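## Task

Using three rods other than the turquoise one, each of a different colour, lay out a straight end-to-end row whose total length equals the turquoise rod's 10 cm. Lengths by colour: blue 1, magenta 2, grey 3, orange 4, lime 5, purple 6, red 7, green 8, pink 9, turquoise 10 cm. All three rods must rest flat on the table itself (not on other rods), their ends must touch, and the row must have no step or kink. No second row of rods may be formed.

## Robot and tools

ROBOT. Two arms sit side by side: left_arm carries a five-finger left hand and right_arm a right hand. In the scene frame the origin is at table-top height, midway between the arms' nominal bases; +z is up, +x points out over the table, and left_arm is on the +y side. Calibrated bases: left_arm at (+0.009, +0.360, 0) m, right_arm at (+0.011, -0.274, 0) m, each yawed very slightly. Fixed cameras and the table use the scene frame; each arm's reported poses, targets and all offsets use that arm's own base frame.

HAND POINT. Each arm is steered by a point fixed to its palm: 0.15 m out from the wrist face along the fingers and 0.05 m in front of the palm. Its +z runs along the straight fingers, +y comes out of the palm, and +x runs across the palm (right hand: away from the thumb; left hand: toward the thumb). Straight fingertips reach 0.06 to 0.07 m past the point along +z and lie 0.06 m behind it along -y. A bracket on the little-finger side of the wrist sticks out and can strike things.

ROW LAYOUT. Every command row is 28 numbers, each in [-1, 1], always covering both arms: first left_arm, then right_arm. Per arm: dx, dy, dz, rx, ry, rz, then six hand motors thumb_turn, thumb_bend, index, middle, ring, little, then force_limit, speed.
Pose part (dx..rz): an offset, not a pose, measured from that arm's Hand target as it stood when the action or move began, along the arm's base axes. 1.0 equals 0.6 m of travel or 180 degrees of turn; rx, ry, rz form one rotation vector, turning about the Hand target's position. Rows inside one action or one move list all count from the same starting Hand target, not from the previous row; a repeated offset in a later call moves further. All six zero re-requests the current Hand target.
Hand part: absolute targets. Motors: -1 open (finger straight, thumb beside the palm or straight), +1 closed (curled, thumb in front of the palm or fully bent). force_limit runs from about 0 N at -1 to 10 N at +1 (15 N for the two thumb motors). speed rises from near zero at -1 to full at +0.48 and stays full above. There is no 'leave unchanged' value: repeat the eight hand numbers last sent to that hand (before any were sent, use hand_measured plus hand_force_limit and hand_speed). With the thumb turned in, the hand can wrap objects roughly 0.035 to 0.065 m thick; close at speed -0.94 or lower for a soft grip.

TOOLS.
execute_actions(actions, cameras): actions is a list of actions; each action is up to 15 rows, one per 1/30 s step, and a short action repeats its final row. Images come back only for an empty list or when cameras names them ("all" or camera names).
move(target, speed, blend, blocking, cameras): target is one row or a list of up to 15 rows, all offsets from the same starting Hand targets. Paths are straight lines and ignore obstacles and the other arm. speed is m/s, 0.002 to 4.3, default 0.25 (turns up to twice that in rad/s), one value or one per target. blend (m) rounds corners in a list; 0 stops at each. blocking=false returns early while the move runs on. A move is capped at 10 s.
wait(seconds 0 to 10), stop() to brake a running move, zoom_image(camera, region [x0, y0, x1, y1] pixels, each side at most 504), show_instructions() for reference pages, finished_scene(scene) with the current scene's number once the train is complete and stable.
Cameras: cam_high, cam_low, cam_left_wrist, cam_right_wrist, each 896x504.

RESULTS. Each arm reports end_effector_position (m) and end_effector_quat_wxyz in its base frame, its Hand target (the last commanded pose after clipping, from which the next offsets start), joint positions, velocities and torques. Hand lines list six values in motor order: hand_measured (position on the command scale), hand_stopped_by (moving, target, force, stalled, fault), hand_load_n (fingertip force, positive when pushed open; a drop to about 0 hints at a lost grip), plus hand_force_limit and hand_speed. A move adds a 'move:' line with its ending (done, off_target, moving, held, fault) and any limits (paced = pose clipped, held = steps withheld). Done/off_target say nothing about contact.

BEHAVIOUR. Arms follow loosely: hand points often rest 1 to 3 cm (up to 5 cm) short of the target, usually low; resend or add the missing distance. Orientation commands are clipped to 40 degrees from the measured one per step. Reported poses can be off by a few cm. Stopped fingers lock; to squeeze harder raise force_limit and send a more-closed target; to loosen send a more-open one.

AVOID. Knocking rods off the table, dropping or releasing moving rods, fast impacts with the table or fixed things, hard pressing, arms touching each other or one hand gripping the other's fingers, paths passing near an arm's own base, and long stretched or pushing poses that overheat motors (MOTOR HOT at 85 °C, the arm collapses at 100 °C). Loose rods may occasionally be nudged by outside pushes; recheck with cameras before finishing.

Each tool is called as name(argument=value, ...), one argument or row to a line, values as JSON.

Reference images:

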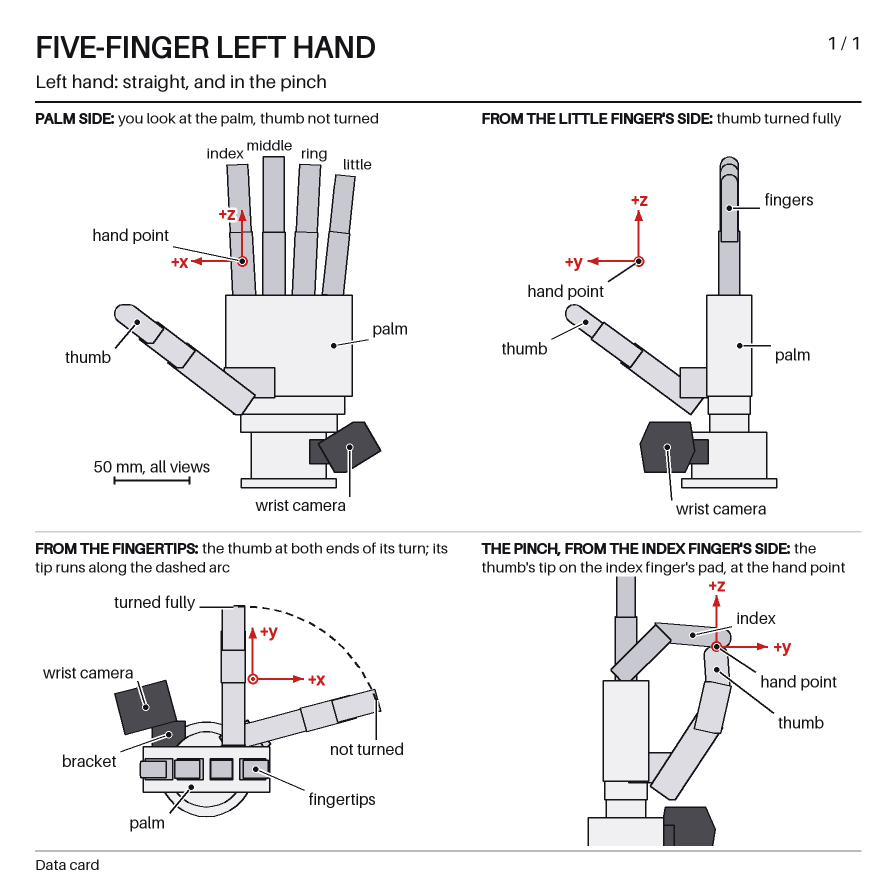

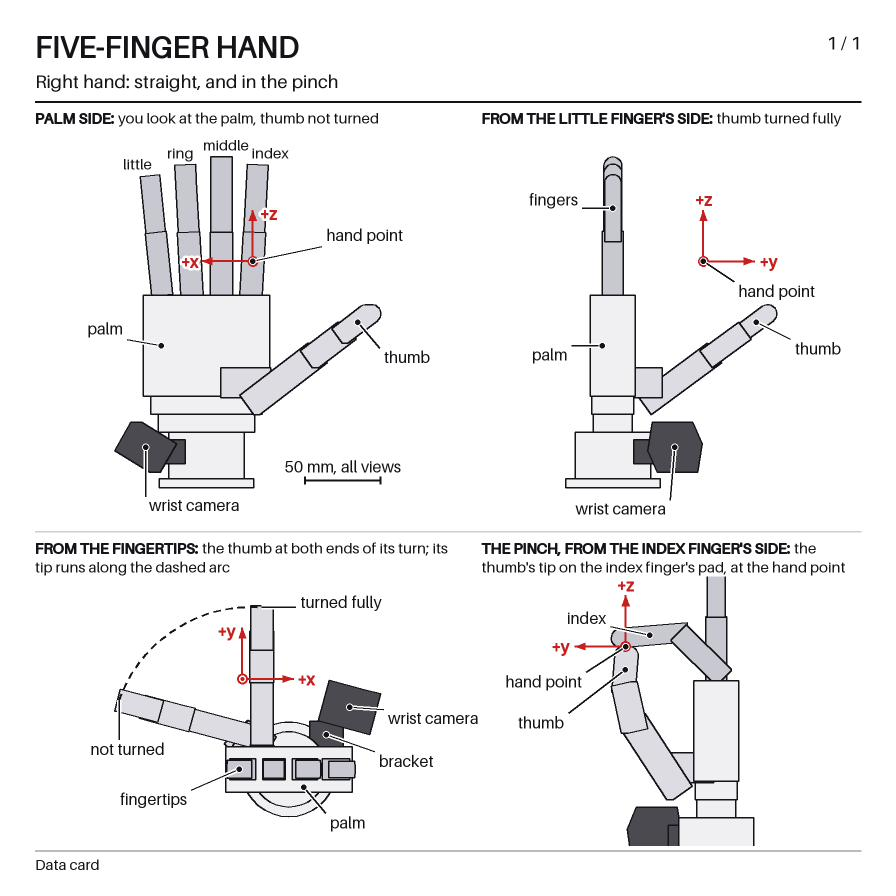

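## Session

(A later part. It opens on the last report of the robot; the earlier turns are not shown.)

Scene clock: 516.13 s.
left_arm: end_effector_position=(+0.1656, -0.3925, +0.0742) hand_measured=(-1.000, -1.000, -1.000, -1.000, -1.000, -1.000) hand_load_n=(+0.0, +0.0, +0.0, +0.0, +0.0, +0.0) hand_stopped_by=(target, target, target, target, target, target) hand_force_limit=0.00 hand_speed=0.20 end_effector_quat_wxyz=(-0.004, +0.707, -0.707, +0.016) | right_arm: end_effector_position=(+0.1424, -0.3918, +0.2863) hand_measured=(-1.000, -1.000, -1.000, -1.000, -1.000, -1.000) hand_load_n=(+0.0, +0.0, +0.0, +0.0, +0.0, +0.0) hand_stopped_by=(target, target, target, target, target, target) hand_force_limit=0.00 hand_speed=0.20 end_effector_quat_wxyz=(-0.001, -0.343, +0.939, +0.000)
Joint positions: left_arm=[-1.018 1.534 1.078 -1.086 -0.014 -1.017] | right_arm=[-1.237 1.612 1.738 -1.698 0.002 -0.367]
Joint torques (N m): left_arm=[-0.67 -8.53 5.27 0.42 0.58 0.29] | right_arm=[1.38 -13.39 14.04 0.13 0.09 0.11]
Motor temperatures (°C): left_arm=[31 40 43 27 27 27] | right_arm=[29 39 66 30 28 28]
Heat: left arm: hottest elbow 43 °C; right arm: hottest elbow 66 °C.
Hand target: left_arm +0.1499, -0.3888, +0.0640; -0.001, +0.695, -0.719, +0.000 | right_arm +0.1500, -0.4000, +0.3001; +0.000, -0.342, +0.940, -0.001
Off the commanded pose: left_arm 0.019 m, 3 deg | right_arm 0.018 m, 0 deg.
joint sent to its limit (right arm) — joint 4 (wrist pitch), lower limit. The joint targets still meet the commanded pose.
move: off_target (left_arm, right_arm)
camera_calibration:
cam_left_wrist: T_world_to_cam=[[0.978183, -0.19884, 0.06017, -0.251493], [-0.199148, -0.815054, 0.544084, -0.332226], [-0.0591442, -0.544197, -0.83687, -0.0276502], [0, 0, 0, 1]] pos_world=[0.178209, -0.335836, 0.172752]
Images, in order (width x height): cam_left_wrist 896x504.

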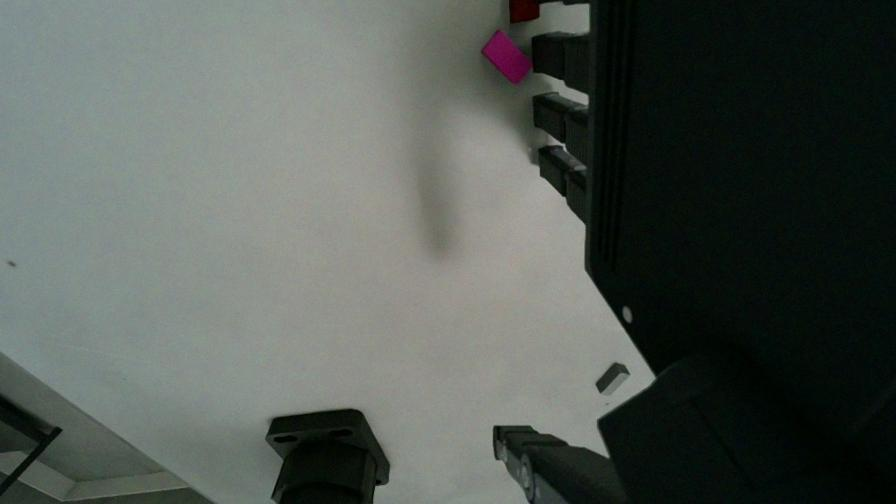

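move(
  target=[-0.0217,0.001,0,0,0,0,-1,-1,-1,-1,-1,-1,0,0.2,0,0,0,0,0,0,-1,-1,-1,-1,-1,-1,0,0.2],
  speed=0.05,
  cameras=["cam_left_wrist"],
)

zoom_image(
  camera="cam_left_wrist",
  region=[300, 0, 600, 240],
)

Scene clock: 518.97 s.
left_arm: end_effector_position=(+0.1509, -0.3912, +0.0742) hand_measured=(-1.000, -1.000, -1.000, -1.000, -1.000, -1.000) hand_load_n=(+0.0, +0.0, +0.0, +0.5, +0.0, +0.0) hand_stopped_by=(target, target, target, target, target, target) hand_force_limit=0.00 hand_speed=0.20 end_effector_quat_wxyz=(-0.003, +0.699, -0.715, +0.015) | right_arm: end_effector_position=(+0.1424, -0.3918, +0.2863) hand_measured=(-1.000, -1.000, -1.000, -1.000, -1.000, -1.000) hand_load_n=(+0.0, +0.0, +0.0, +0.0, +0.0, +0.5) hand_stopped_by=(target, target, target, target, target, target) hand_force_limit=0.00 hand_speed=0.20 end_effector_quat_wxyz=(-0.001, -0.343, +0.939, +0.000)
Joint positions: left_arm=[-1.047 1.517 1.058 -1.085 -0.014 -1.025] | right_arm=[-1.237 1.612 1.738 -1.698 0.002 -0.367]
Joint torques (N m): left_arm=[-0.67 -7.88 5.35 0.42 0.54 0.08] | right_arm=[1.32 -13.27 14.02 0.12 0.09 0.11]
Motor temperatures (°C): left_arm=[31 40 43 27 27 27] | right_arm=[29 39 67 30 28 28]
Heat: left arm: hottest elbow 43 °C; right arm: hottest elbow 67 °C.
Hand target: left_arm +0.1369, -0.3882, +0.0640; -0.001, +0.695, -0.719, +0.000 | right_arm +0.1500, -0.4000, +0.3001; +0.000, -0.342, +0.940, -0.001
Off the commanded pose: left_arm 0.018 m, 2 deg | right_arm 0.018 m, 0 deg.
joint sent to its limit (right arm) — joint 4 (wrist pitch), lower limit. The joint targets still meet the commanded pose.
move: off_target (left_arm, right_arm)
camera_calibration:
cam_left_wrist: T_world_to_cam=[[0.973858, -0.219276, 0.0593203, -0.244126], [-0.215752, -0.811156, 0.543578, -0.330043], [-0.0710755, -0.542166, -0.83726, -0.0252403], [0, 0, 0, 1]] pos_world=[0.164743, -0.334932, 0.172753]
Images, in order (width x height): cam_left_wrist 896x504.

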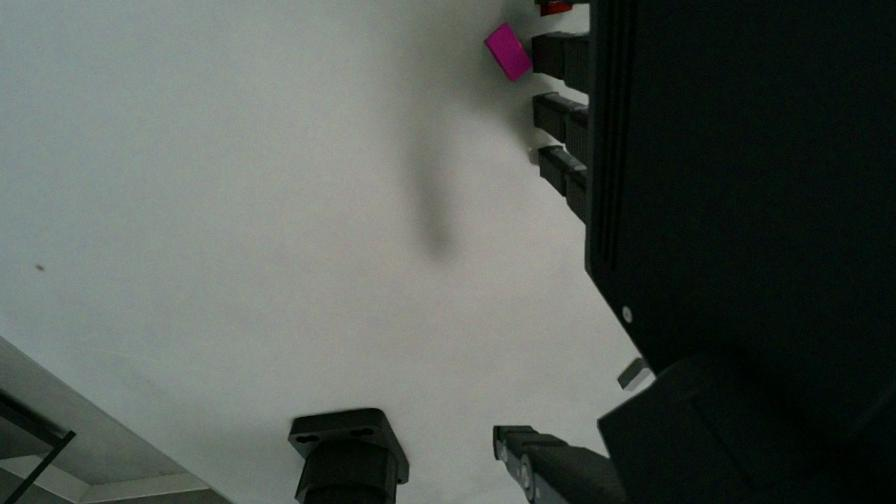

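Scaled by 1.680 from the camera's 896x504 image, which has a finer 1280x720 frame.

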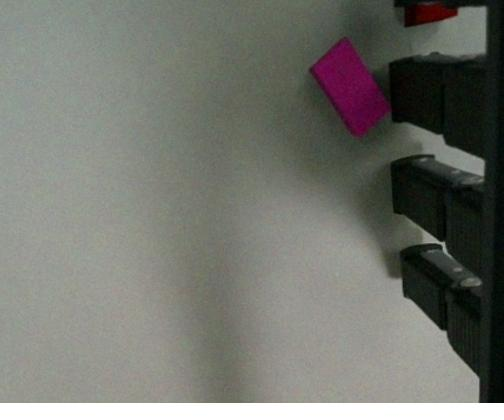

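move(
  target=[
    [0.0735,0,0.005,0,0,0,-1,-1,-1,-1,-1,-1,0,0.2,0,0,0,0,0,0,-1,-1,-1,-1,-1,-1,0,0.2],
    [0.09,0.02,0.07,0,0,-0.1,-1,-1,-1,-1,-1,-1,0,0.2,0,0,0,0,0,0,-1,-1,-1,-1,-1,-1,0,0.2],
    [0.158,0.1687,0.06,0,0,-0.502,-1,-1,-1,-1,-1,-1,0,0.2,0,0,0,0,0,0,-1,-1,-1,-1,-1,-1,0,0.2],
    [0.158,0.1687,0.001,0,0,-0.502,-1,-1,-1,-1,-1,-1,0,0.2,0,0,0,0,0,0,-1,-1,-1,-1,-1,-1,0,0.2],
  ],
  speed=[0.1,0.25,0.4,0.1],
  blend=[0.004,0.02,0.003,0],
  cameras=["cam_left_wrist"],
)

zoom_image(
  camera="cam_left_wrist",
  region=[300, 0, 600, 240],
)

Scene clock: 534.90 s.
left_arm: end_effector_position=(+0.2276, -0.2880, +0.0747) hand_measured=(-1.000, -1.000, -1.000, -1.000, -1.000, -1.000) hand_load_n=(+0.0, +0.0, +0.0, -1.0, +0.0, +0.0) hand_stopped_by=(target, target, target, target, target, target) hand_force_limit=0.00 hand_speed=0.20 end_effector_quat_wxyz=(+0.003, +0.021, +1.000, -0.003) | right_arm: end_effector_position=(+0.1424, -0.3918, +0.2863) hand_measured=(-1.000, -1.000, -1.000, -1.000, -1.000, -1.000) hand_load_n=(+0.0, +0.0, +0.0, +0.0, +0.0, +0.0) hand_stopped_by=(target, target, target, target, target, target) hand_force_limit=0.00 hand_speed=0.20 end_effector_quat_wxyz=(-0.001, -0.343, +0.939, +0.000)
Joint positions: left_arm=[-0.938 1.564 1.113 -1.112 -0.002 0.674] | right_arm=[-1.237 1.612 1.738 -1.698 0.002 -0.367]
Joint torques (N m): left_arm=[1.38 -7.82 6.43 0.95 0.11 0.26] | right_arm=[1.38 -13.39 14.05 0.14 0.09 0.11]
Motor temperatures (°C): left_arm=[31 40 43 27 27 27] | right_arm=[29 39 67 30 28 28]
Heat: left arm: hottest elbow 43 °C; right arm: hottest elbow 67 °C.
Hand target: left_arm +0.2317, -0.2870, +0.0646; +0.001, +0.020, +1.000, -0.001 | right_arm +0.1500, -0.4000, +0.3001; +0.000, -0.342, +0.940, -0.001
Off the commanded pose: left_arm 0.011 m, 0 deg | right_arm 0.018 m, 0 deg.
joint sent to its limit (right arm) — joint 4 (wrist pitch), lower limit. The joint targets still meet the commanded pose.
move: off_target (left_arm, right_arm)
camera_calibration:
cam_left_wrist: T_world_to_cam=[[-0.239197, -0.970375, 0.0340201, -0.234512], [-0.819589, 0.220567, 0.528794, 0.205662], [-0.520633, 0.0986035, -0.848068, 0.324348], [0, 0, 0, 1]] pos_world=[0.28133, -0.304909, 0.174294]
Images, in order (width x height): cam_left_wrist 896x504.

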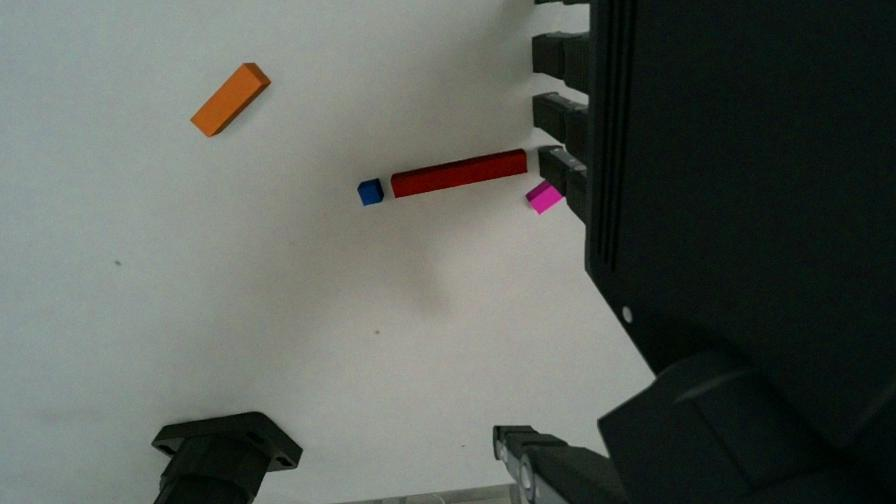

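Scaled by 1.680 from the camera's 896x504 image, which has a finer 1280x720 frame.

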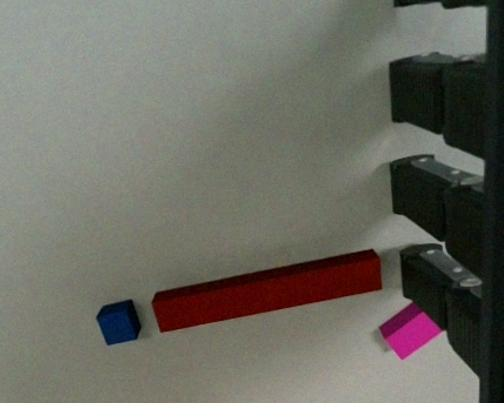

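move(
  target=[
    [0.0125,-0.009,0.004,0,0,0,-1,-1,-1,-1,-1,-1,0,0.2,0,0,0,0,0,0,-1,-1,-1,-1,-1,-1,0,0.2],
    [0.004,0.0403,-0.001,0,0,0,-1,-1,-1,-1,-1,-1,0,0.2,0,0,0,0,0,0,-1,-1,-1,-1,-1,-1,0,0.2],
  ],
  speed=0.05,
  cameras=["cam_left_wrist"],
)

zoom_image(
  camera="cam_left_wrist",
  region=[300, 0, 600, 240],
)

Scene clock: 542.90 s.
left_arm: end_effector_position=(+0.2313, -0.2752, +0.0732) hand_measured=(-1.000, -1.000, -1.000, -1.000, -1.000, -1.000) hand_load_n=(+0.0, +0.0, +0.0, +0.5, +0.0, +0.0) hand_stopped_by=(target, target, target, target, target, target) hand_force_limit=0.00 hand_speed=0.20 end_effector_quat_wxyz=(+0.004, +0.024, +1.000, -0.015) | right_arm: end_effector_position=(+0.1424, -0.3918, +0.2863) hand_measured=(-1.000, -1.000, -1.000, -1.000, -1.000, -1.000) hand_load_n=(+0.0, +0.0, +0.0, +0.0, +0.0, +0.0) hand_stopped_by=(target, target, target, target, target, target) hand_force_limit=0.00 hand_speed=0.20 end_effector_quat_wxyz=(-0.001, -0.343, +0.939, +0.000)
Joint positions: left_arm=[-0.908 1.531 1.075 -1.087 0.013 0.71] | right_arm=[-1.237 1.612 1.738 -1.698 0.002 -0.367]
Joint torques (N m): left_arm=[1.96 -8.06 5.35 0.44 -0.51 0.32] | right_arm=[1.32 -13.33 14.04 0.17 0.08 0.1]
Motor temperatures (°C): left_arm=[31 41 43 27 27 27] | right_arm=[29 39 67 30 28 28]
Heat: left arm: hottest elbow 43 °C; right arm: hottest elbow 67 °C.
Hand target: left_arm +0.2342, -0.2627, +0.0639; +0.001, +0.020, +1.000, -0.001 | right_arm +0.1500, -0.4000, +0.3001; +0.000, -0.342, +0.940, -0.001
Off the commanded pose: left_arm 0.016 m, 2 deg | right_arm 0.018 m, 0 deg.
joint sent to its limit (right arm) — joint 4 (wrist pitch), lower limit. The joint targets still meet the commanded pose.
move: off_target (left_arm, right_arm)
camera_calibration:
cam_left_wrist: T_world_to_cam=[[-0.244986, -0.967829, 0.0573565, -0.220915], [-0.818517, 0.238172, 0.522785, 0.211656], [-0.519627, 0.0811278, -0.850533, 0.318706], [0, 0, 0, 1]] pos_world=[0.284731, -0.290075, 0.17309]
Images, in order (width x height): cam_left_wrist 896x504.

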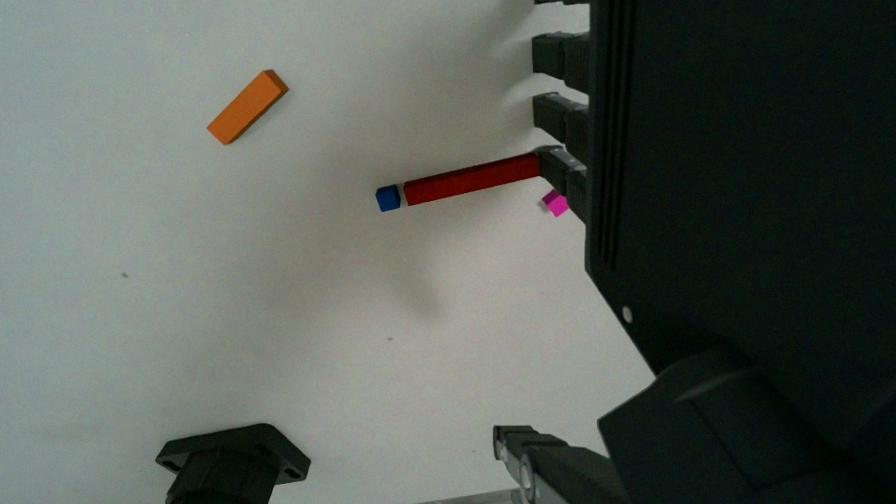

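Scaled by 1.680 from the camera's 896x504 image, which has a finer 1280x720 frame.

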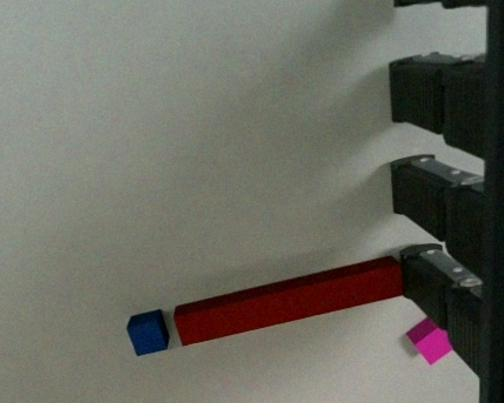

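move(
  target=[0,0.0115,0,0,0,0,-1,-1,-1,-1,-1,-1,0,0.2,0,0,0,0,0,0,-1,-1,-1,-1,-1,-1,0,0.2],
  speed=0.05,
  cameras=["cam_left_wrist"],
)

zoom_image(
  camera="cam_left_wrist",
  region=[340, 100, 600, 240],
)

Scene clock: 545.50 s.
left_arm: end_effector_position=(+0.2323, -0.2698, +0.0731) hand_measured=(-1.000, -1.000, -1.000, -1.000, -1.000, -1.000) hand_load_n=(+0.0, +0.0, +0.0, +0.5, +0.0, +0.0) hand_stopped_by=(target, target, target, target, target, target) hand_force_limit=0.00 hand_speed=0.20 end_effector_quat_wxyz=(+0.005, +0.024, +1.000, -0.016) | right_arm: end_effector_position=(+0.1424, -0.3918, +0.2863) hand_measured=(-1.000, -1.000, -1.000, -1.000, -1.000, -1.000) hand_load_n=(+0.0, +0.0, +0.0, +0.0, +0.0, +0.0) hand_stopped_by=(target, target, target, target, target, target) hand_force_limit=0.00 hand_speed=0.20 end_effector_quat_wxyz=(-0.001, -0.343, +0.939, +0.000)
Joint positions: left_arm=[-0.898 1.519 1.062 -1.082 0.013 0.72] | right_arm=[-1.237 1.612 1.738 -1.698 0.002 -0.367]
Joint torques (N m): left_arm=[2.2 -8.06 5.3 0.21 -0.52 0.27] | right_arm=[1.38 -13.45 14.06 0.13 0.09 0.11]
Motor temperatures (°C): left_arm=[31 41 43 27 27 27] | right_arm=[29 39 67 30 28 28]
Heat: left arm: hottest elbow 43 °C; right arm: hottest elbow 67 °C.
Hand target: left_arm +0.2342, -0.2559, +0.0641; +0.001, +0.020, +1.000, -0.001 | right_arm +0.1500, -0.4000, +0.3001; +0.000, -0.342, +0.940, -0.001
Off the commanded pose: left_arm 0.017 m, 2 deg | right_arm 0.018 m, 0 deg.
joint sent to its limit (right arm) — joint 4 (wrist pitch), lower limit. The joint targets still meet the commanded pose.
move: off_target (left_arm, right_arm)
camera_calibration:
cam_left_wrist: T_world_to_cam=[[-0.24548, -0.967573, 0.0595176, -0.215275], [-0.81984, 0.239978, 0.519877, 0.212213], [-0.517302, 0.0788244, -0.852165, 0.317785], [0, 0, 0, 1]] pos_world=[0.285526, -0.28427, 0.173294]
Images, in order (width x height): cam_left_wrist 896x504.

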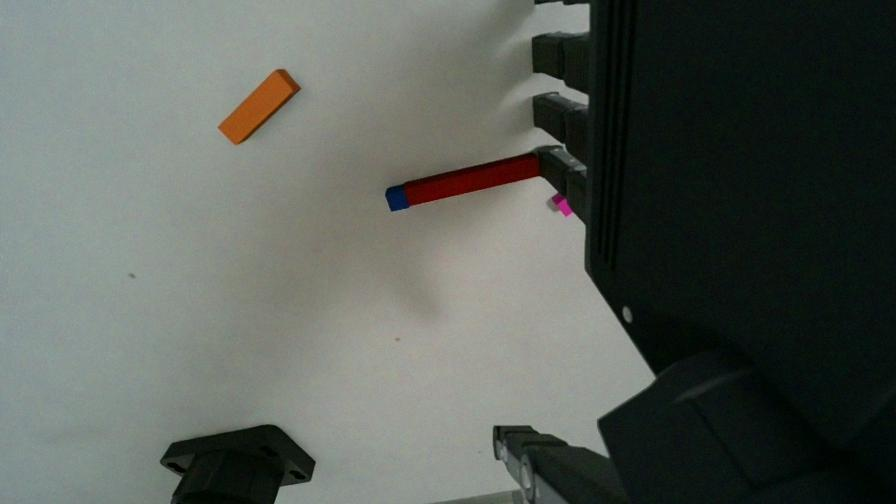

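Scaled by 1.938 from the camera's 896x504 image, which has a finer 1280x720 frame.

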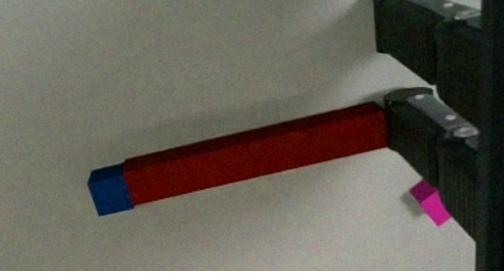

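move(
  target=[
    [-0.0053,-0.0577,0.005,0,0,0,-1,-1,-1,-1,-1,-1,0,0.2,0,0,0,0,0,0,-1,-1,-1,-1,-1,-1,0,0.2],
    [-0.01,-0.07,0.07,0,0,0.1,-1,-1,-1,-1,-1,-1,0,0.2,0,0,0,0,0,0,-1,-1,-1,-1,-1,-1,0,0.2],
    [-0.077,-0.1447,0.06,0,0,0.5017,-1,-1,-1,-1,-1,-1,0,0.2,0,0,0,0,0,0,-1,-1,-1,-1,-1,-1,0,0.2],
    [-0.077,-0.1447,0.001,0,0,0.5017,-1,-1,-1,-1,-1,-1,0,0.2,0,0,0,0,0,0,-1,-1,-1,-1,-1,-1,0,0.2],
  ],
  speed=[0.1,0.25,0.4,0.1],
  blend=[0.004,0.02,0.003,0],
  cameras=["cam_left_wrist"],
)

zoom_image(
  camera="cam_left_wrist",
  region=[300, 0, 600, 240],
)

Scene clock: 562.23 s.
left_arm: end_effector_position=(+0.1899, -0.3392, +0.0752) hand_measured=(-1.000, -1.000, -1.000, -1.000, -1.000, -1.000) hand_load_n=(+0.0, +0.0, +0.0, -1.5, +0.0, +0.0) hand_stopped_by=(target, target, target, target, target, target) hand_force_limit=0.00 hand_speed=0.20 end_effector_quat_wxyz=(+0.000, +0.694, -0.720, +0.004) | right_arm: end_effector_position=(+0.1424, -0.3918, +0.2863) hand_measured=(-1.000, -1.000, -1.000, -1.000, -1.000, -1.000) hand_load_n=(+0.0, +0.0, +0.0, +0.0, +0.0, +0.0) hand_stopped_by=(target, target, target, target, target, target) hand_force_limit=0.00 hand_speed=0.20 end_effector_quat_wxyz=(-0.001, -0.343, +0.939, +0.000)
Joint positions: left_arm=[-0.89 1.481 1.019 -1.102 0 -0.854] | right_arm=[-1.237 1.612 1.738 -1.698 0.002 -0.367]
Joint torques (N m): left_arm=[0.03 -6.65 6.27 0.99 -0.02 0.02] | right_arm=[1.38 -13.39 14.05 0.12 0.09 0.11]
Motor temperatures (°C): left_arm=[31 40 42 27 27 27] | right_arm=[29 39 68 30 28 28]
Heat: left arm: hottest elbow 42 °C; right arm: hottest elbow 68 °C.
Hand target: left_arm +0.1880, -0.3427, +0.0646; -0.001, +0.695, -0.719, +0.000 | right_arm +0.1500, -0.4000, +0.3001; +0.000, -0.342, +0.940, -0.001
Off the commanded pose: left_arm 0.011 m, 0 deg | right_arm 0.018 m, 0 deg.
joint sent to its limit (right arm) — joint 4 (wrist pitch), lower limit. The joint targets still meet the commanded pose.
move: off_target (left_arm, right_arm)
camera_calibration:
cam_left_wrist: T_world_to_cam=[[0.971787, -0.233119, 0.035856, -0.273279], [-0.215263, -0.81448, 0.53878, -0.280831], [-0.0963963, -0.531298, -0.841683, 0.0154114], [0, 0, 0, 1]] pos_world=[0.206602, -0.284249, 0.174076]
Images, in order (width x height): cam_left_wrist 896x504.

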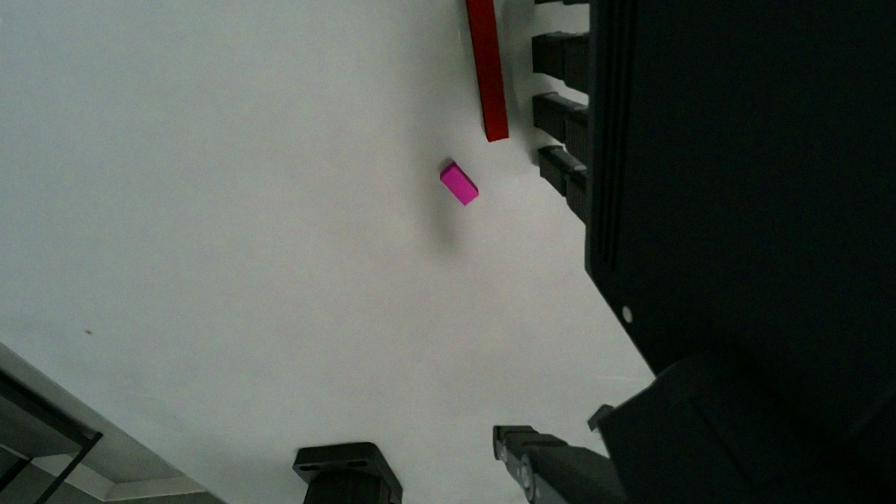

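Scaled by 1.680 from the camera's 896x504 image, which has a finer 1280x720 frame.

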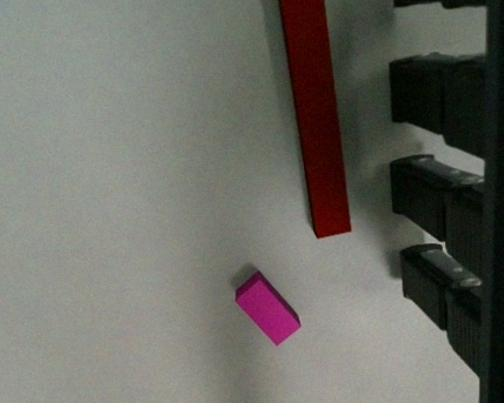

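move(
  target=[-0.0827,0.0167,-0.001,0,0,0,-1,-1,-1,-1,-1,-1,0,0.2,0,0,0,0,0,0,-1,-1,-1,-1,-1,-1,0,0.2],
  speed=0.06,
  cameras=["cam_left_wrist"],
)

zoom_image(
  camera="cam_left_wrist",
  region=[300, 0, 600, 240],
)

Scene clock: 572.87 s.
left_arm: end_effector_position=(+0.1508, -0.3367, +0.0737) hand_measured=(-1.000, -1.000, -1.000, -1.000, -1.000, -1.000) hand_load_n=(+0.0, +0.0, +0.0, +0.5, +0.0, +0.0) hand_stopped_by=(target, target, target, target, target, target) hand_force_limit=0.00 hand_speed=0.20 end_effector_quat_wxyz=(-0.004, +0.697, -0.717, +0.016) | right_arm: end_effector_position=(+0.1424, -0.3918, +0.2863) hand_measured=(-1.000, -1.000, -1.000, -1.000, -1.000, -1.000) hand_load_n=(+0.0, +0.0, +0.0, +0.0, +0.0, +0.0) hand_stopped_by=(target, target, target, target, target, target) hand_force_limit=0.00 hand_speed=0.20 end_effector_quat_wxyz=(-0.001, -0.343, +0.939, +0.000)
Joint positions: left_arm=[-0.973 1.4 0.932 -1.072 -0.013 -0.946] | right_arm=[-1.237 1.612 1.738 -1.698 0.002 -0.367]
Joint torques (N m): left_arm=[-0.44 -6.18 5.29 0.25 0.52 0.06] | right_arm=[1.44 -13.33 14.05 0.16 0.09 0.11]
Motor temperatures (°C): left_arm=[31 40 43 27 27 27] | right_arm=[29 39 68 30 28 28]
Heat: left arm: hottest elbow 43 °C; right arm: hottest elbow 68 °C.
Hand target: left_arm +0.1383, -0.3327, +0.0640; -0.001, +0.695, -0.719, +0.000 | right_arm +0.1500, -0.4000, +0.3001; +0.000, -0.342, +0.940, -0.001
Off the commanded pose: left_arm 0.016 m, 2 deg | right_arm 0.018 m, 0 deg.
joint sent to its limit (right arm) — joint 4 (wrist pitch), lower limit. The joint targets still meet the commanded pose.
move: off_target (left_arm, right_arm)
camera_calibration:
cam_left_wrist: T_world_to_cam=[[0.97253, -0.224417, 0.0618213, -0.233712], [-0.221365, -0.809511, 0.543773, -0.284283], [-0.0719867, -0.542521, -0.836952, 0.00396348], [0, 0, 0, 1]] pos_world=[0.164647, -0.280429, 0.172351]
Images, in order (width x height): cam_left_wrist 896x504.

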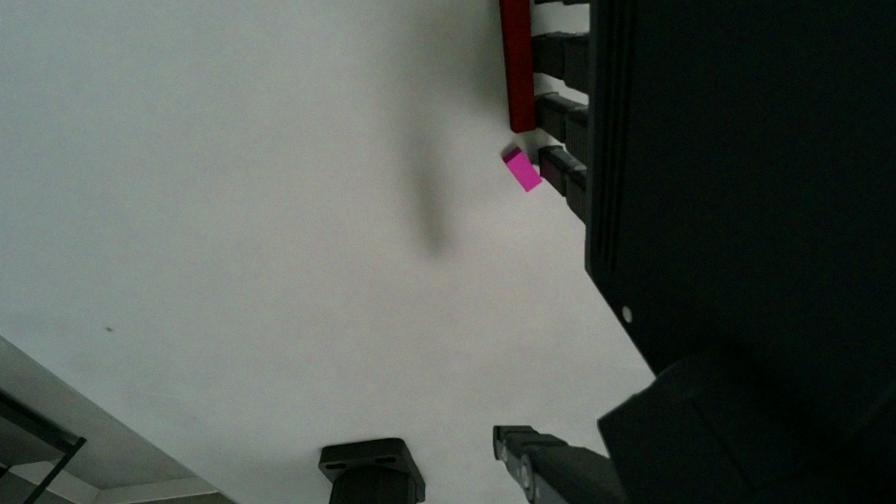

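Scaled by 1.680 from the camera's 896x504 image, which has a finer 1280x720 frame.

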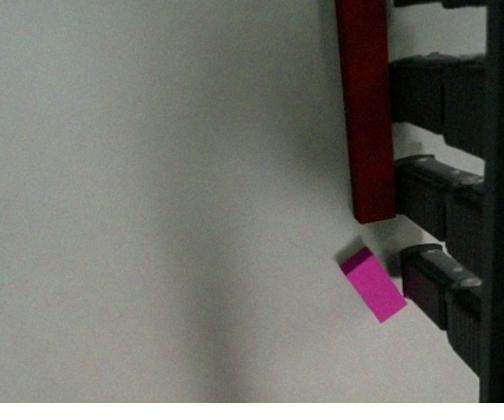

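move(
  target=[-0.02,0.0005,0,0,0,0,-1,-1,-1,-1,-1,-1,0,0.2,0,0,0,0,0,0,-1,-1,-1,-1,-1,-1,0,0.2],
  speed=0.05,
  cameras=["cam_left_wrist"],
)

zoom_image(
  camera="cam_left_wrist",
  region=[300, 0, 600, 240],
)

Scene clock: 575.40 s.
left_arm: end_effector_position=(+0.1398, -0.3366, +0.0738) hand_measured=(-1.000, -1.000, -1.000, -1.000, -1.000, -1.000) hand_load_n=(+0.0, +0.0, +0.0, +0.5, +0.0, +0.0) hand_stopped_by=(target, target, target, target, target, target) hand_force_limit=0.00 hand_speed=0.20 end_effector_quat_wxyz=(-0.003, +0.699, -0.715, +0.016) | right_arm: end_effector_position=(+0.1424, -0.3918, +0.2863) hand_measured=(-1.000, -1.000, -1.000, -1.000, -1.000, -1.000) hand_load_n=(+0.0, +0.0, +0.0, +0.0, +0.0, +0.0) hand_stopped_by=(target, target, target, target, target, target) hand_force_limit=0.00 hand_speed=0.20 end_effector_quat_wxyz=(-0.001, -0.343, +0.939, +0.000)
Joint positions: left_arm=[-0.998 1.383 0.915 -1.072 -0.013 -0.974] | right_arm=[-1.237 1.612 1.738 -1.698 0.002 -0.367]
Joint torques (N m): left_arm=[-0.67 -6.24 5.16 0.2 0.53 0.04] | right_arm=[1.38 -13.39 14.06 0.1 0.09 0.11]
Motor temperatures (°C): left_arm=[31 40 43 27 27 27] | right_arm=[29 39 68 30 28 28]
Heat: left arm: hottest elbow 43 °C; right arm: hottest elbow 68 °C.
Hand target: left_arm +0.1262, -0.3324, +0.0640; -0.001, +0.695, -0.719, +0.000 | right_arm +0.1500, -0.4000, +0.3001; +0.000, -0.342, +0.940, -0.001
Off the commanded pose: left_arm 0.017 m, 2 deg | right_arm 0.018 m, 0 deg.
joint sent to its limit (right arm) — joint 4 (wrist pitch), lower limit. The joint targets still meet the commanded pose.
move: off_target (left_arm, right_arm)
camera_calibration:
cam_left_wrist: T_world_to_cam=[[0.973311, -0.221095, 0.0615019, -0.221973], [-0.218365, -0.809825, 0.544518, -0.28712], [-0.0705842, -0.543415, -0.836491, 0.00269733], [0, 0, 0, 1]] pos_world=[0.153542, -0.280129, 0.17225]
Images, in order (width x height): cam_left_wrist 896x504.

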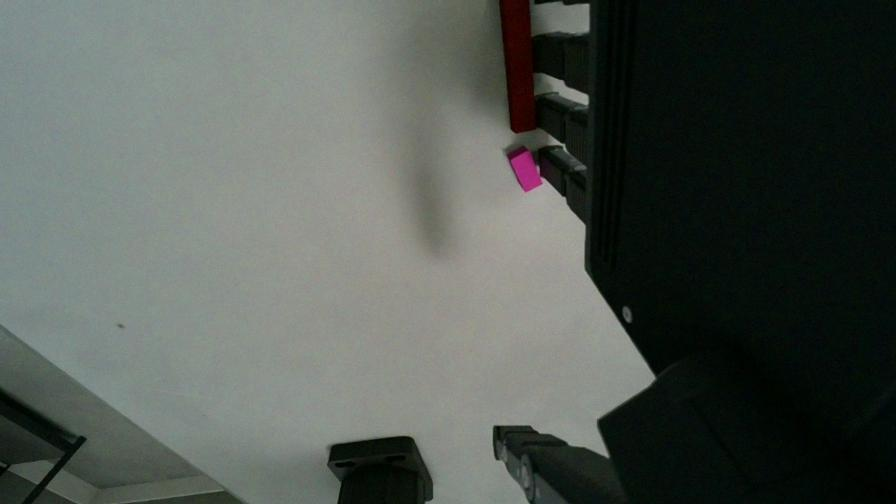

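Scaled by 1.680 from the camera's 896x504 image, which has a finer 1280x720 frame.

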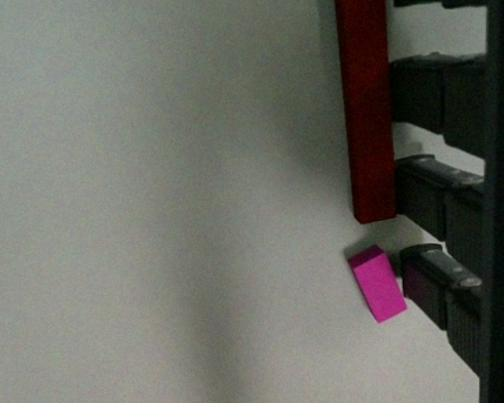

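move(
  target=[-0.02,0.0005,0,0,0,0,-1,-1,-1,-1,-1,-1,0,0.2,0,0,0,0,0,0,-1,-1,-1,-1,-1,-1,0,0.2],
  speed=0.05,
  cameras=["cam_left_wrist"],
)

zoom_image(
  camera="cam_left_wrist",
  region=[300, 0, 600, 240],
)

Scene clock: 578.43 s.
left_arm: end_effector_position=(+0.1279, -0.3367, +0.0738) hand_measured=(-1.000, -1.000, -1.000, -1.000, -1.000, -1.000) hand_load_n=(+0.0, +0.0, +0.5, +0.5, +0.0, +0.0) hand_stopped_by=(target, target, target, target, target, target) hand_force_limit=0.00 hand_speed=0.20 end_effector_quat_wxyz=(-0.003, +0.699, -0.715, +0.017) | right_arm: end_effector_position=(+0.1424, -0.3918, +0.2863) hand_measured=(-1.000, -1.000, -1.000, -1.000, -1.000, -1.000) hand_load_n=(+0.0, +0.0, +0.0, +0.0, +0.0, +0.0) hand_stopped_by=(target, target, target, target, target, target) hand_force_limit=0.00 hand_speed=0.20 end_effector_quat_wxyz=(-0.001, -0.343, +0.939, +0.000)
Joint positions: left_arm=[-1.026 1.366 0.899 -1.072 -0.014 -1.002] | right_arm=[-1.237 1.612 1.738 -1.698 0.002 -0.367]
Joint torques (N m): left_arm=[-0.67 -5.71 5.27 0.2 0.51 0.08] | right_arm=[1.44 -13.39 14.04 0.12 0.09 0.1]
Motor temperatures (°C): left_arm=[31 40 43 27 27 27] | right_arm=[29 39 68 30 28 28]
Heat: left arm: hottest elbow 43 °C; right arm: hottest elbow 68 °C.
Hand target: left_arm +0.1143, -0.3321, +0.0641; -0.001, +0.695, -0.719, +0.000 | right_arm +0.1500, -0.4000, +0.3001; +0.000, -0.342, +0.940, -0.001
Off the commanded pose: left_arm 0.017 m, 2 deg | right_arm 0.018 m, 0 deg.
joint sent to its limit (right arm) — joint 4 (wrist pitch), lower limit. The joint targets still meet the commanded pose.
move: off_target (left_arm, right_arm)
camera_calibration:
cam_left_wrist: T_world_to_cam=[[0.973394, -0.220676, 0.0617034, -0.210341], [-0.218062, -0.809404, 0.545264, -0.289851], [-0.0703836, -0.544212, -0.83599, 0.0014646], [0, 0, 0, 1]] pos_world=[0.141642, -0.280227, 0.172249]
Images, in order (width x height): cam_left_wrist 896x504.

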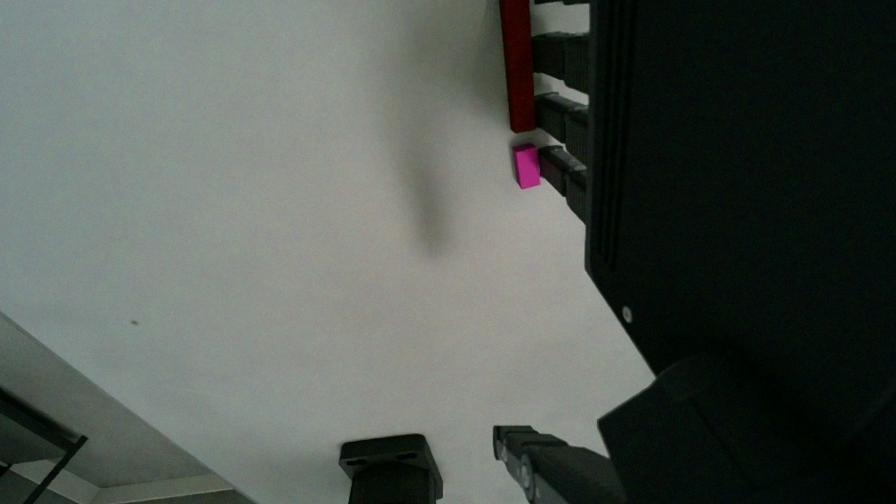

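Scaled by 1.680 from the camera's 896x504 image, which has a finer 1280x720 frame.

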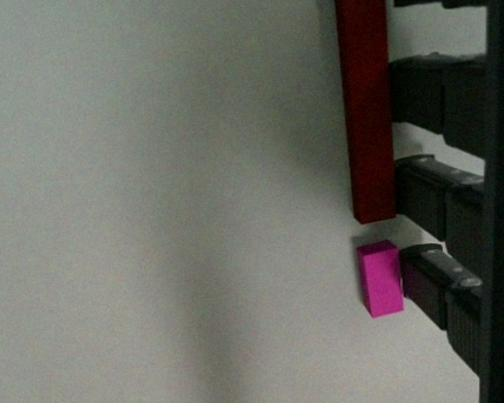

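move(
  target=[
    [0.0728,0,0.003,0,0,0,-1,-1,-1,-1,-1,-1,0,0.2,0,0,0,0,0,0,-1,-1,-1,-1,-1,-1,0,0.2],
    [0.11,0.05,0.067,0,0,0,-1,-1,-1,-1,-1,-1,0,0.2,0,0,0,0,0,0,-1,-1,-1,-1,-1,-1,0,0.2],
    [0.1278,0.0735,0.04,0,0,0,-1,-1,-1,-1,-1,-1,0,0.2,0,0,0,0,0,0,-1,-1,-1,-1,-1,-1,0,0.2],
    [0.1278,0.0735,0.001,0,0,0,-1,-1,-1,-1,-1,-1,0,0.2,0,0,0,0,0,0,-1,-1,-1,-1,-1,-1,0,0.2],
  ],
  speed=[0.1,0.2,0.15,0.1],
  blend=[0.004,0.01,0.003,0],
  cameras=["cam_left_wrist"],
)

zoom_image(
  camera="cam_left_wrist",
  region=[300, 0, 600, 240],
)

Scene clock: 591.67 s.
left_arm: end_effector_position=(+0.1908, -0.2892, +0.0744) hand_measured=(-1.000, -1.000, -1.000, -1.000, -1.000, -1.000) hand_load_n=(+0.0, +0.0, +0.0, -1.0, +0.0, +0.0) hand_stopped_by=(target, target, target, target, target, target) hand_force_limit=0.00 hand_speed=0.20 end_effector_quat_wxyz=(-0.001, +0.697, -0.717, +0.006) | right_arm: end_effector_position=(+0.1424, -0.3918, +0.2863) hand_measured=(-1.000, -1.000, -1.000, -1.000, -1.000, -1.000) hand_load_n=(+0.0, +0.0, +0.0, +0.0, +0.0, +0.0) hand_stopped_by=(target, target, target, target, target, target) hand_force_limit=0.00 hand_speed=0.20 end_effector_quat_wxyz=(-0.001, -0.343, +0.939, +0.000)
Joint positions: left_arm=[-0.802 1.384 0.916 -1.091 -0.003 -0.773] | right_arm=[-1.237 1.612 1.738 -1.698 0.002 -0.367]
Joint torques (N m): left_arm=[0.85 -5.19 6.09 0.81 0.08 0.23] | right_arm=[1.32 -13.39 14.05 0.13 0.09 0.11]
Motor temperatures (°C): left_arm=[31 39 42 27 27 27] | right_arm=[29 39 69 30 28 28]
Heat: left arm: hottest elbow 42 °C; right arm: hottest elbow 69 °C.
Hand target: left_arm +0.1911, -0.2880, +0.0645; -0.001, +0.695, -0.719, +0.000 | right_arm +0.1500, -0.4000, +0.3001; +0.000, -0.342, +0.940, -0.001
Off the commanded pose: left_arm 0.010 m, 1 deg | right_arm 0.018 m, 0 deg.
joint sent to its limit (right arm) — joint 4 (wrist pitch), lower limit. The joint targets still meet the commanded pose.
move: off_target (right_arm)
camera_calibration:
cam_left_wrist: T_world_to_cam=[[0.973085, -0.226688, 0.0414433, -0.261263], [-0.212865, -0.815297, 0.538497, -0.240206], [-0.0882824, -0.532825, -0.841608, 0.0394429], [0, 0, 0, 1]] pos_world=[0.206582, -0.234049, 0.173373]
Images, in order (width x height): cam_left_wrist 896x504.

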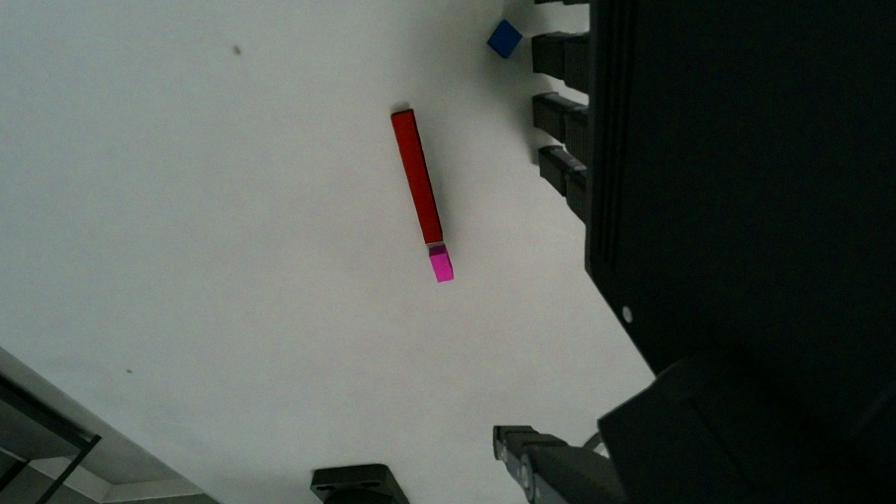

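Scaled by 1.680 from the camera's 896x504 image, which has a finer 1280x720 frame.

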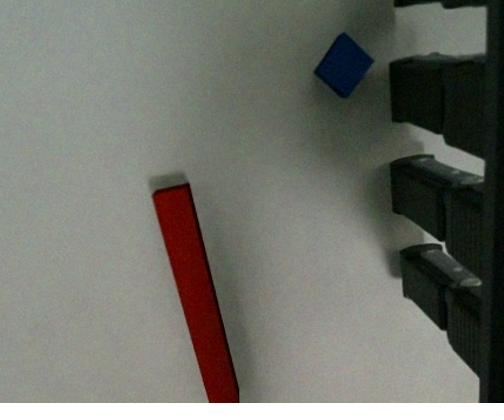

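move(
  target=[
    [0.006,0.0197,0.006,0,0,0,-1,-1,-1,-1,-1,-1,0,0.2,0,0,0,0,0,0,-1,-1,-1,-1,-1,-1,0,0.2],
    [-0.1,0.0188,-0.001,0,0,0,-1,-1,-1,-1,-1,-1,0,0.2,0,0,0,0,0,0,-1,-1,-1,-1,-1,-1,0,0.2],
  ],
  speed=0.06,
  cameras=["cam_left_wrist"],
)

zoom_image(
  camera="cam_left_wrist",
  region=[300, 0, 600, 240],
)

Scene clock: 600.03 s.
left_arm: end_effector_position=(+0.1432, -0.2805, +0.0735) hand_measured=(-1.000, -1.000, -1.000, -1.000, -1.000, -1.000) hand_load_n=(-0.5, +0.0, +0.0, +0.0, +0.0, +0.0) hand_stopped_by=(target, target, target, target, target, target) hand_force_limit=0.00 hand_speed=0.20 end_effector_quat_wxyz=(-0.004, +0.697, -0.716, +0.016) | right_arm: end_effector_position=(+0.1424, -0.3918, +0.2863) hand_measured=(-1.000, -1.000, -1.000, -1.000, -1.000, -1.000) hand_load_n=(+0.0, +0.0, +0.0, +0.0, +0.0, +0.0) hand_stopped_by=(target, target, target, target, target, target) hand_force_limit=0.00 hand_speed=0.20 end_effector_quat_wxyz=(-0.001, -0.343, +0.939, +0.000)
Joint positions: left_arm=[-0.894 1.266 0.807 -1.08 -0.012 -0.867] | right_arm=[-1.237 1.612 1.738 -1.698 0.002 -0.367]
Joint torques (N m): left_arm=[-0.44 -4.54 5.23 0.31 0.43 0.07] | right_arm=[1.44 -13.57 14.04 0.13 0.08 0.11]
Motor temperatures (°C): left_arm=[31 39 42 27 27 27] | right_arm=[29 39 69 30 28 28]
Heat: left arm: hottest elbow 42 °C; right arm: hottest elbow 69 °C.
Hand target: left_arm +0.1310, -0.2766, +0.0640; -0.001, +0.695, -0.719, +0.000 | right_arm +0.1500, -0.4000, +0.3001; +0.000, -0.342, +0.940, -0.001
Off the commanded pose: left_arm 0.016 m, 2 deg | right_arm 0.018 m, 0 deg.
joint sent to its limit (right arm) — joint 4 (wrist pitch), lower limit. The joint targets still meet the commanded pose.
move: off_target (left_arm, right_arm)
camera_calibration:
cam_left_wrist: T_world_to_cam=[[0.972561, -0.224157, 0.0622728, -0.213713], [-0.221454, -0.80997, 0.543053, -0.240275], [-0.07129, -0.541943, -0.837386, 0.0337498], [0, 0, 0, 1]] pos_world=[0.157045, -0.22423, 0.172052]
Images, in order (width x height): cam_left_wrist 896x504.

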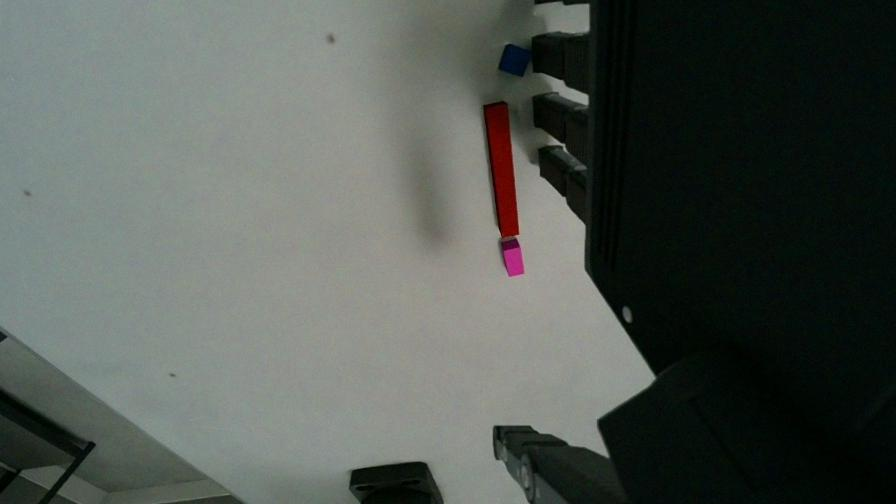

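Scaled by 1.680 from the camera's 896x504 image, which has a finer 1280x720 frame.

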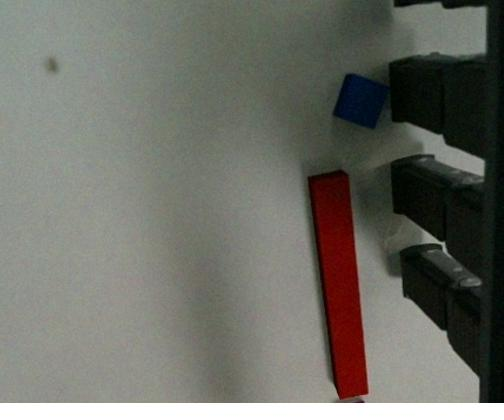

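move(
  target=[-0.0305,0.0,0,0,0,0,-1,-1,-1,-1,-1,-1,0,0.2,0,0,0,0,0,0,-1,-1,-1,-1,-1,-1,0,0.2],
  speed=0.05,
  cameras=["cam_left_wrist"],
)

zoom_image(
  camera="cam_left_wrist",
  region=[300, 0, 600, 240],
)

Scene clock: 602.57 s.
left_arm: end_effector_position=(+0.1260, -0.2822, +0.0734) hand_measured=(-1.000, -1.000, -1.000, -1.000, -1.000, -1.000) hand_load_n=(+0.0, -0.5, +0.0, +0.0, +0.0, +0.0) hand_stopped_by=(target, target, target, target, target, target) hand_force_limit=0.00 hand_speed=0.20 end_effector_quat_wxyz=(-0.004, +0.698, -0.716, +0.019) | right_arm: end_effector_position=(+0.1424, -0.3918, +0.2863) hand_measured=(-1.000, -1.000, -1.000, -1.000, -1.000, -1.000) hand_load_n=(+0.5, +0.0, +0.0, +0.0, +0.0, +0.0) hand_stopped_by=(target, target, target, target, target, target) hand_force_limit=0.00 hand_speed=0.20 end_effector_quat_wxyz=(-0.001, -0.343, +0.939, +0.000)
Joint positions: left_arm=[-0.941 1.236 0.781 -1.08 -0.013 -0.915] | right_arm=[-1.237 1.612 1.738 -1.698 0.002 -0.367]
Joint torques (N m): left_arm=[-0.56 -4.31 5.2 0.05 0.48 0.03] | right_arm=[1.38 -13.51 14.06 0.14 0.09 0.11]
Motor temperatures (°C): left_arm=[31 39 42 27 27 27] | right_arm=[29 39 69 30 28 28]
Heat: left arm: hottest elbow 42 °C; right arm: hottest elbow 69 °C.
Hand target: left_arm +0.1127, -0.2767, +0.0640; -0.001, +0.695, -0.719, +0.000 | right_arm +0.1500, -0.4000, +0.3001; +0.000, -0.342, +0.940, -0.001
Off the commanded pose: left_arm 0.017 m, 2 deg | right_arm 0.018 m, 0 deg.
joint sent to its limit (right arm) — joint 4 (wrist pitch), lower limit. The joint targets still meet the commanded pose.
move: off_target (left_arm, right_arm)
camera_calibration:
cam_left_wrist: T_world_to_cam=[[0.972746, -0.222366, 0.0657102, -0.197079], [-0.221557, -0.807791, 0.546248, -0.245151], [-0.0683868, -0.545919, -0.835042, 0.0299159], [0, 0, 0, 1]] pos_world=[0.139439, -0.225523, 0.171844]
Images, in order (width x height): cam_left_wrist 896x504.

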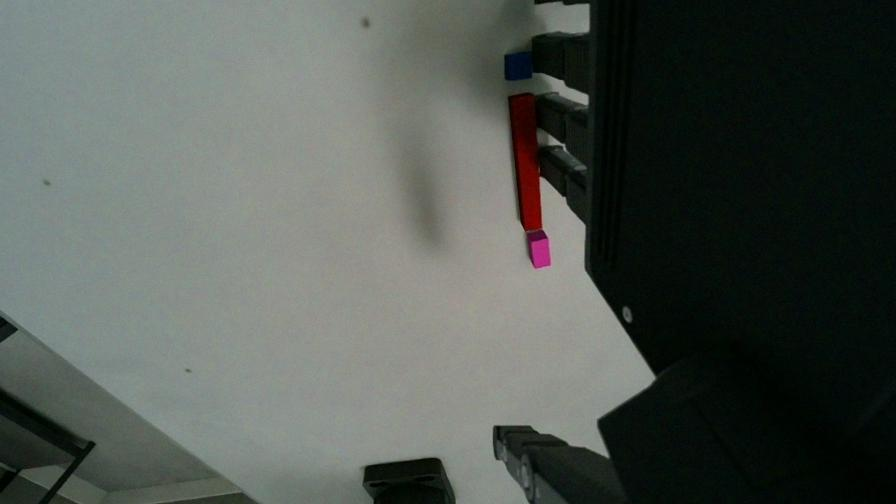

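Scaled by 1.680 from the camera's 896x504 image, which has a finer 1280x720 frame.

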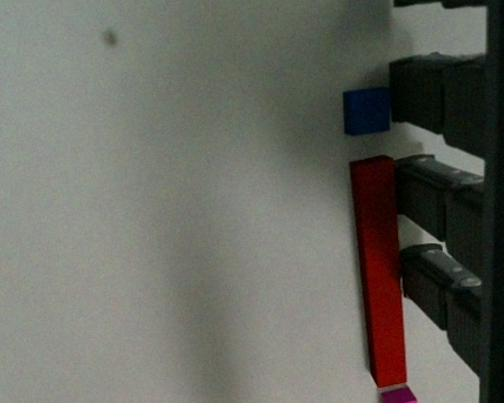

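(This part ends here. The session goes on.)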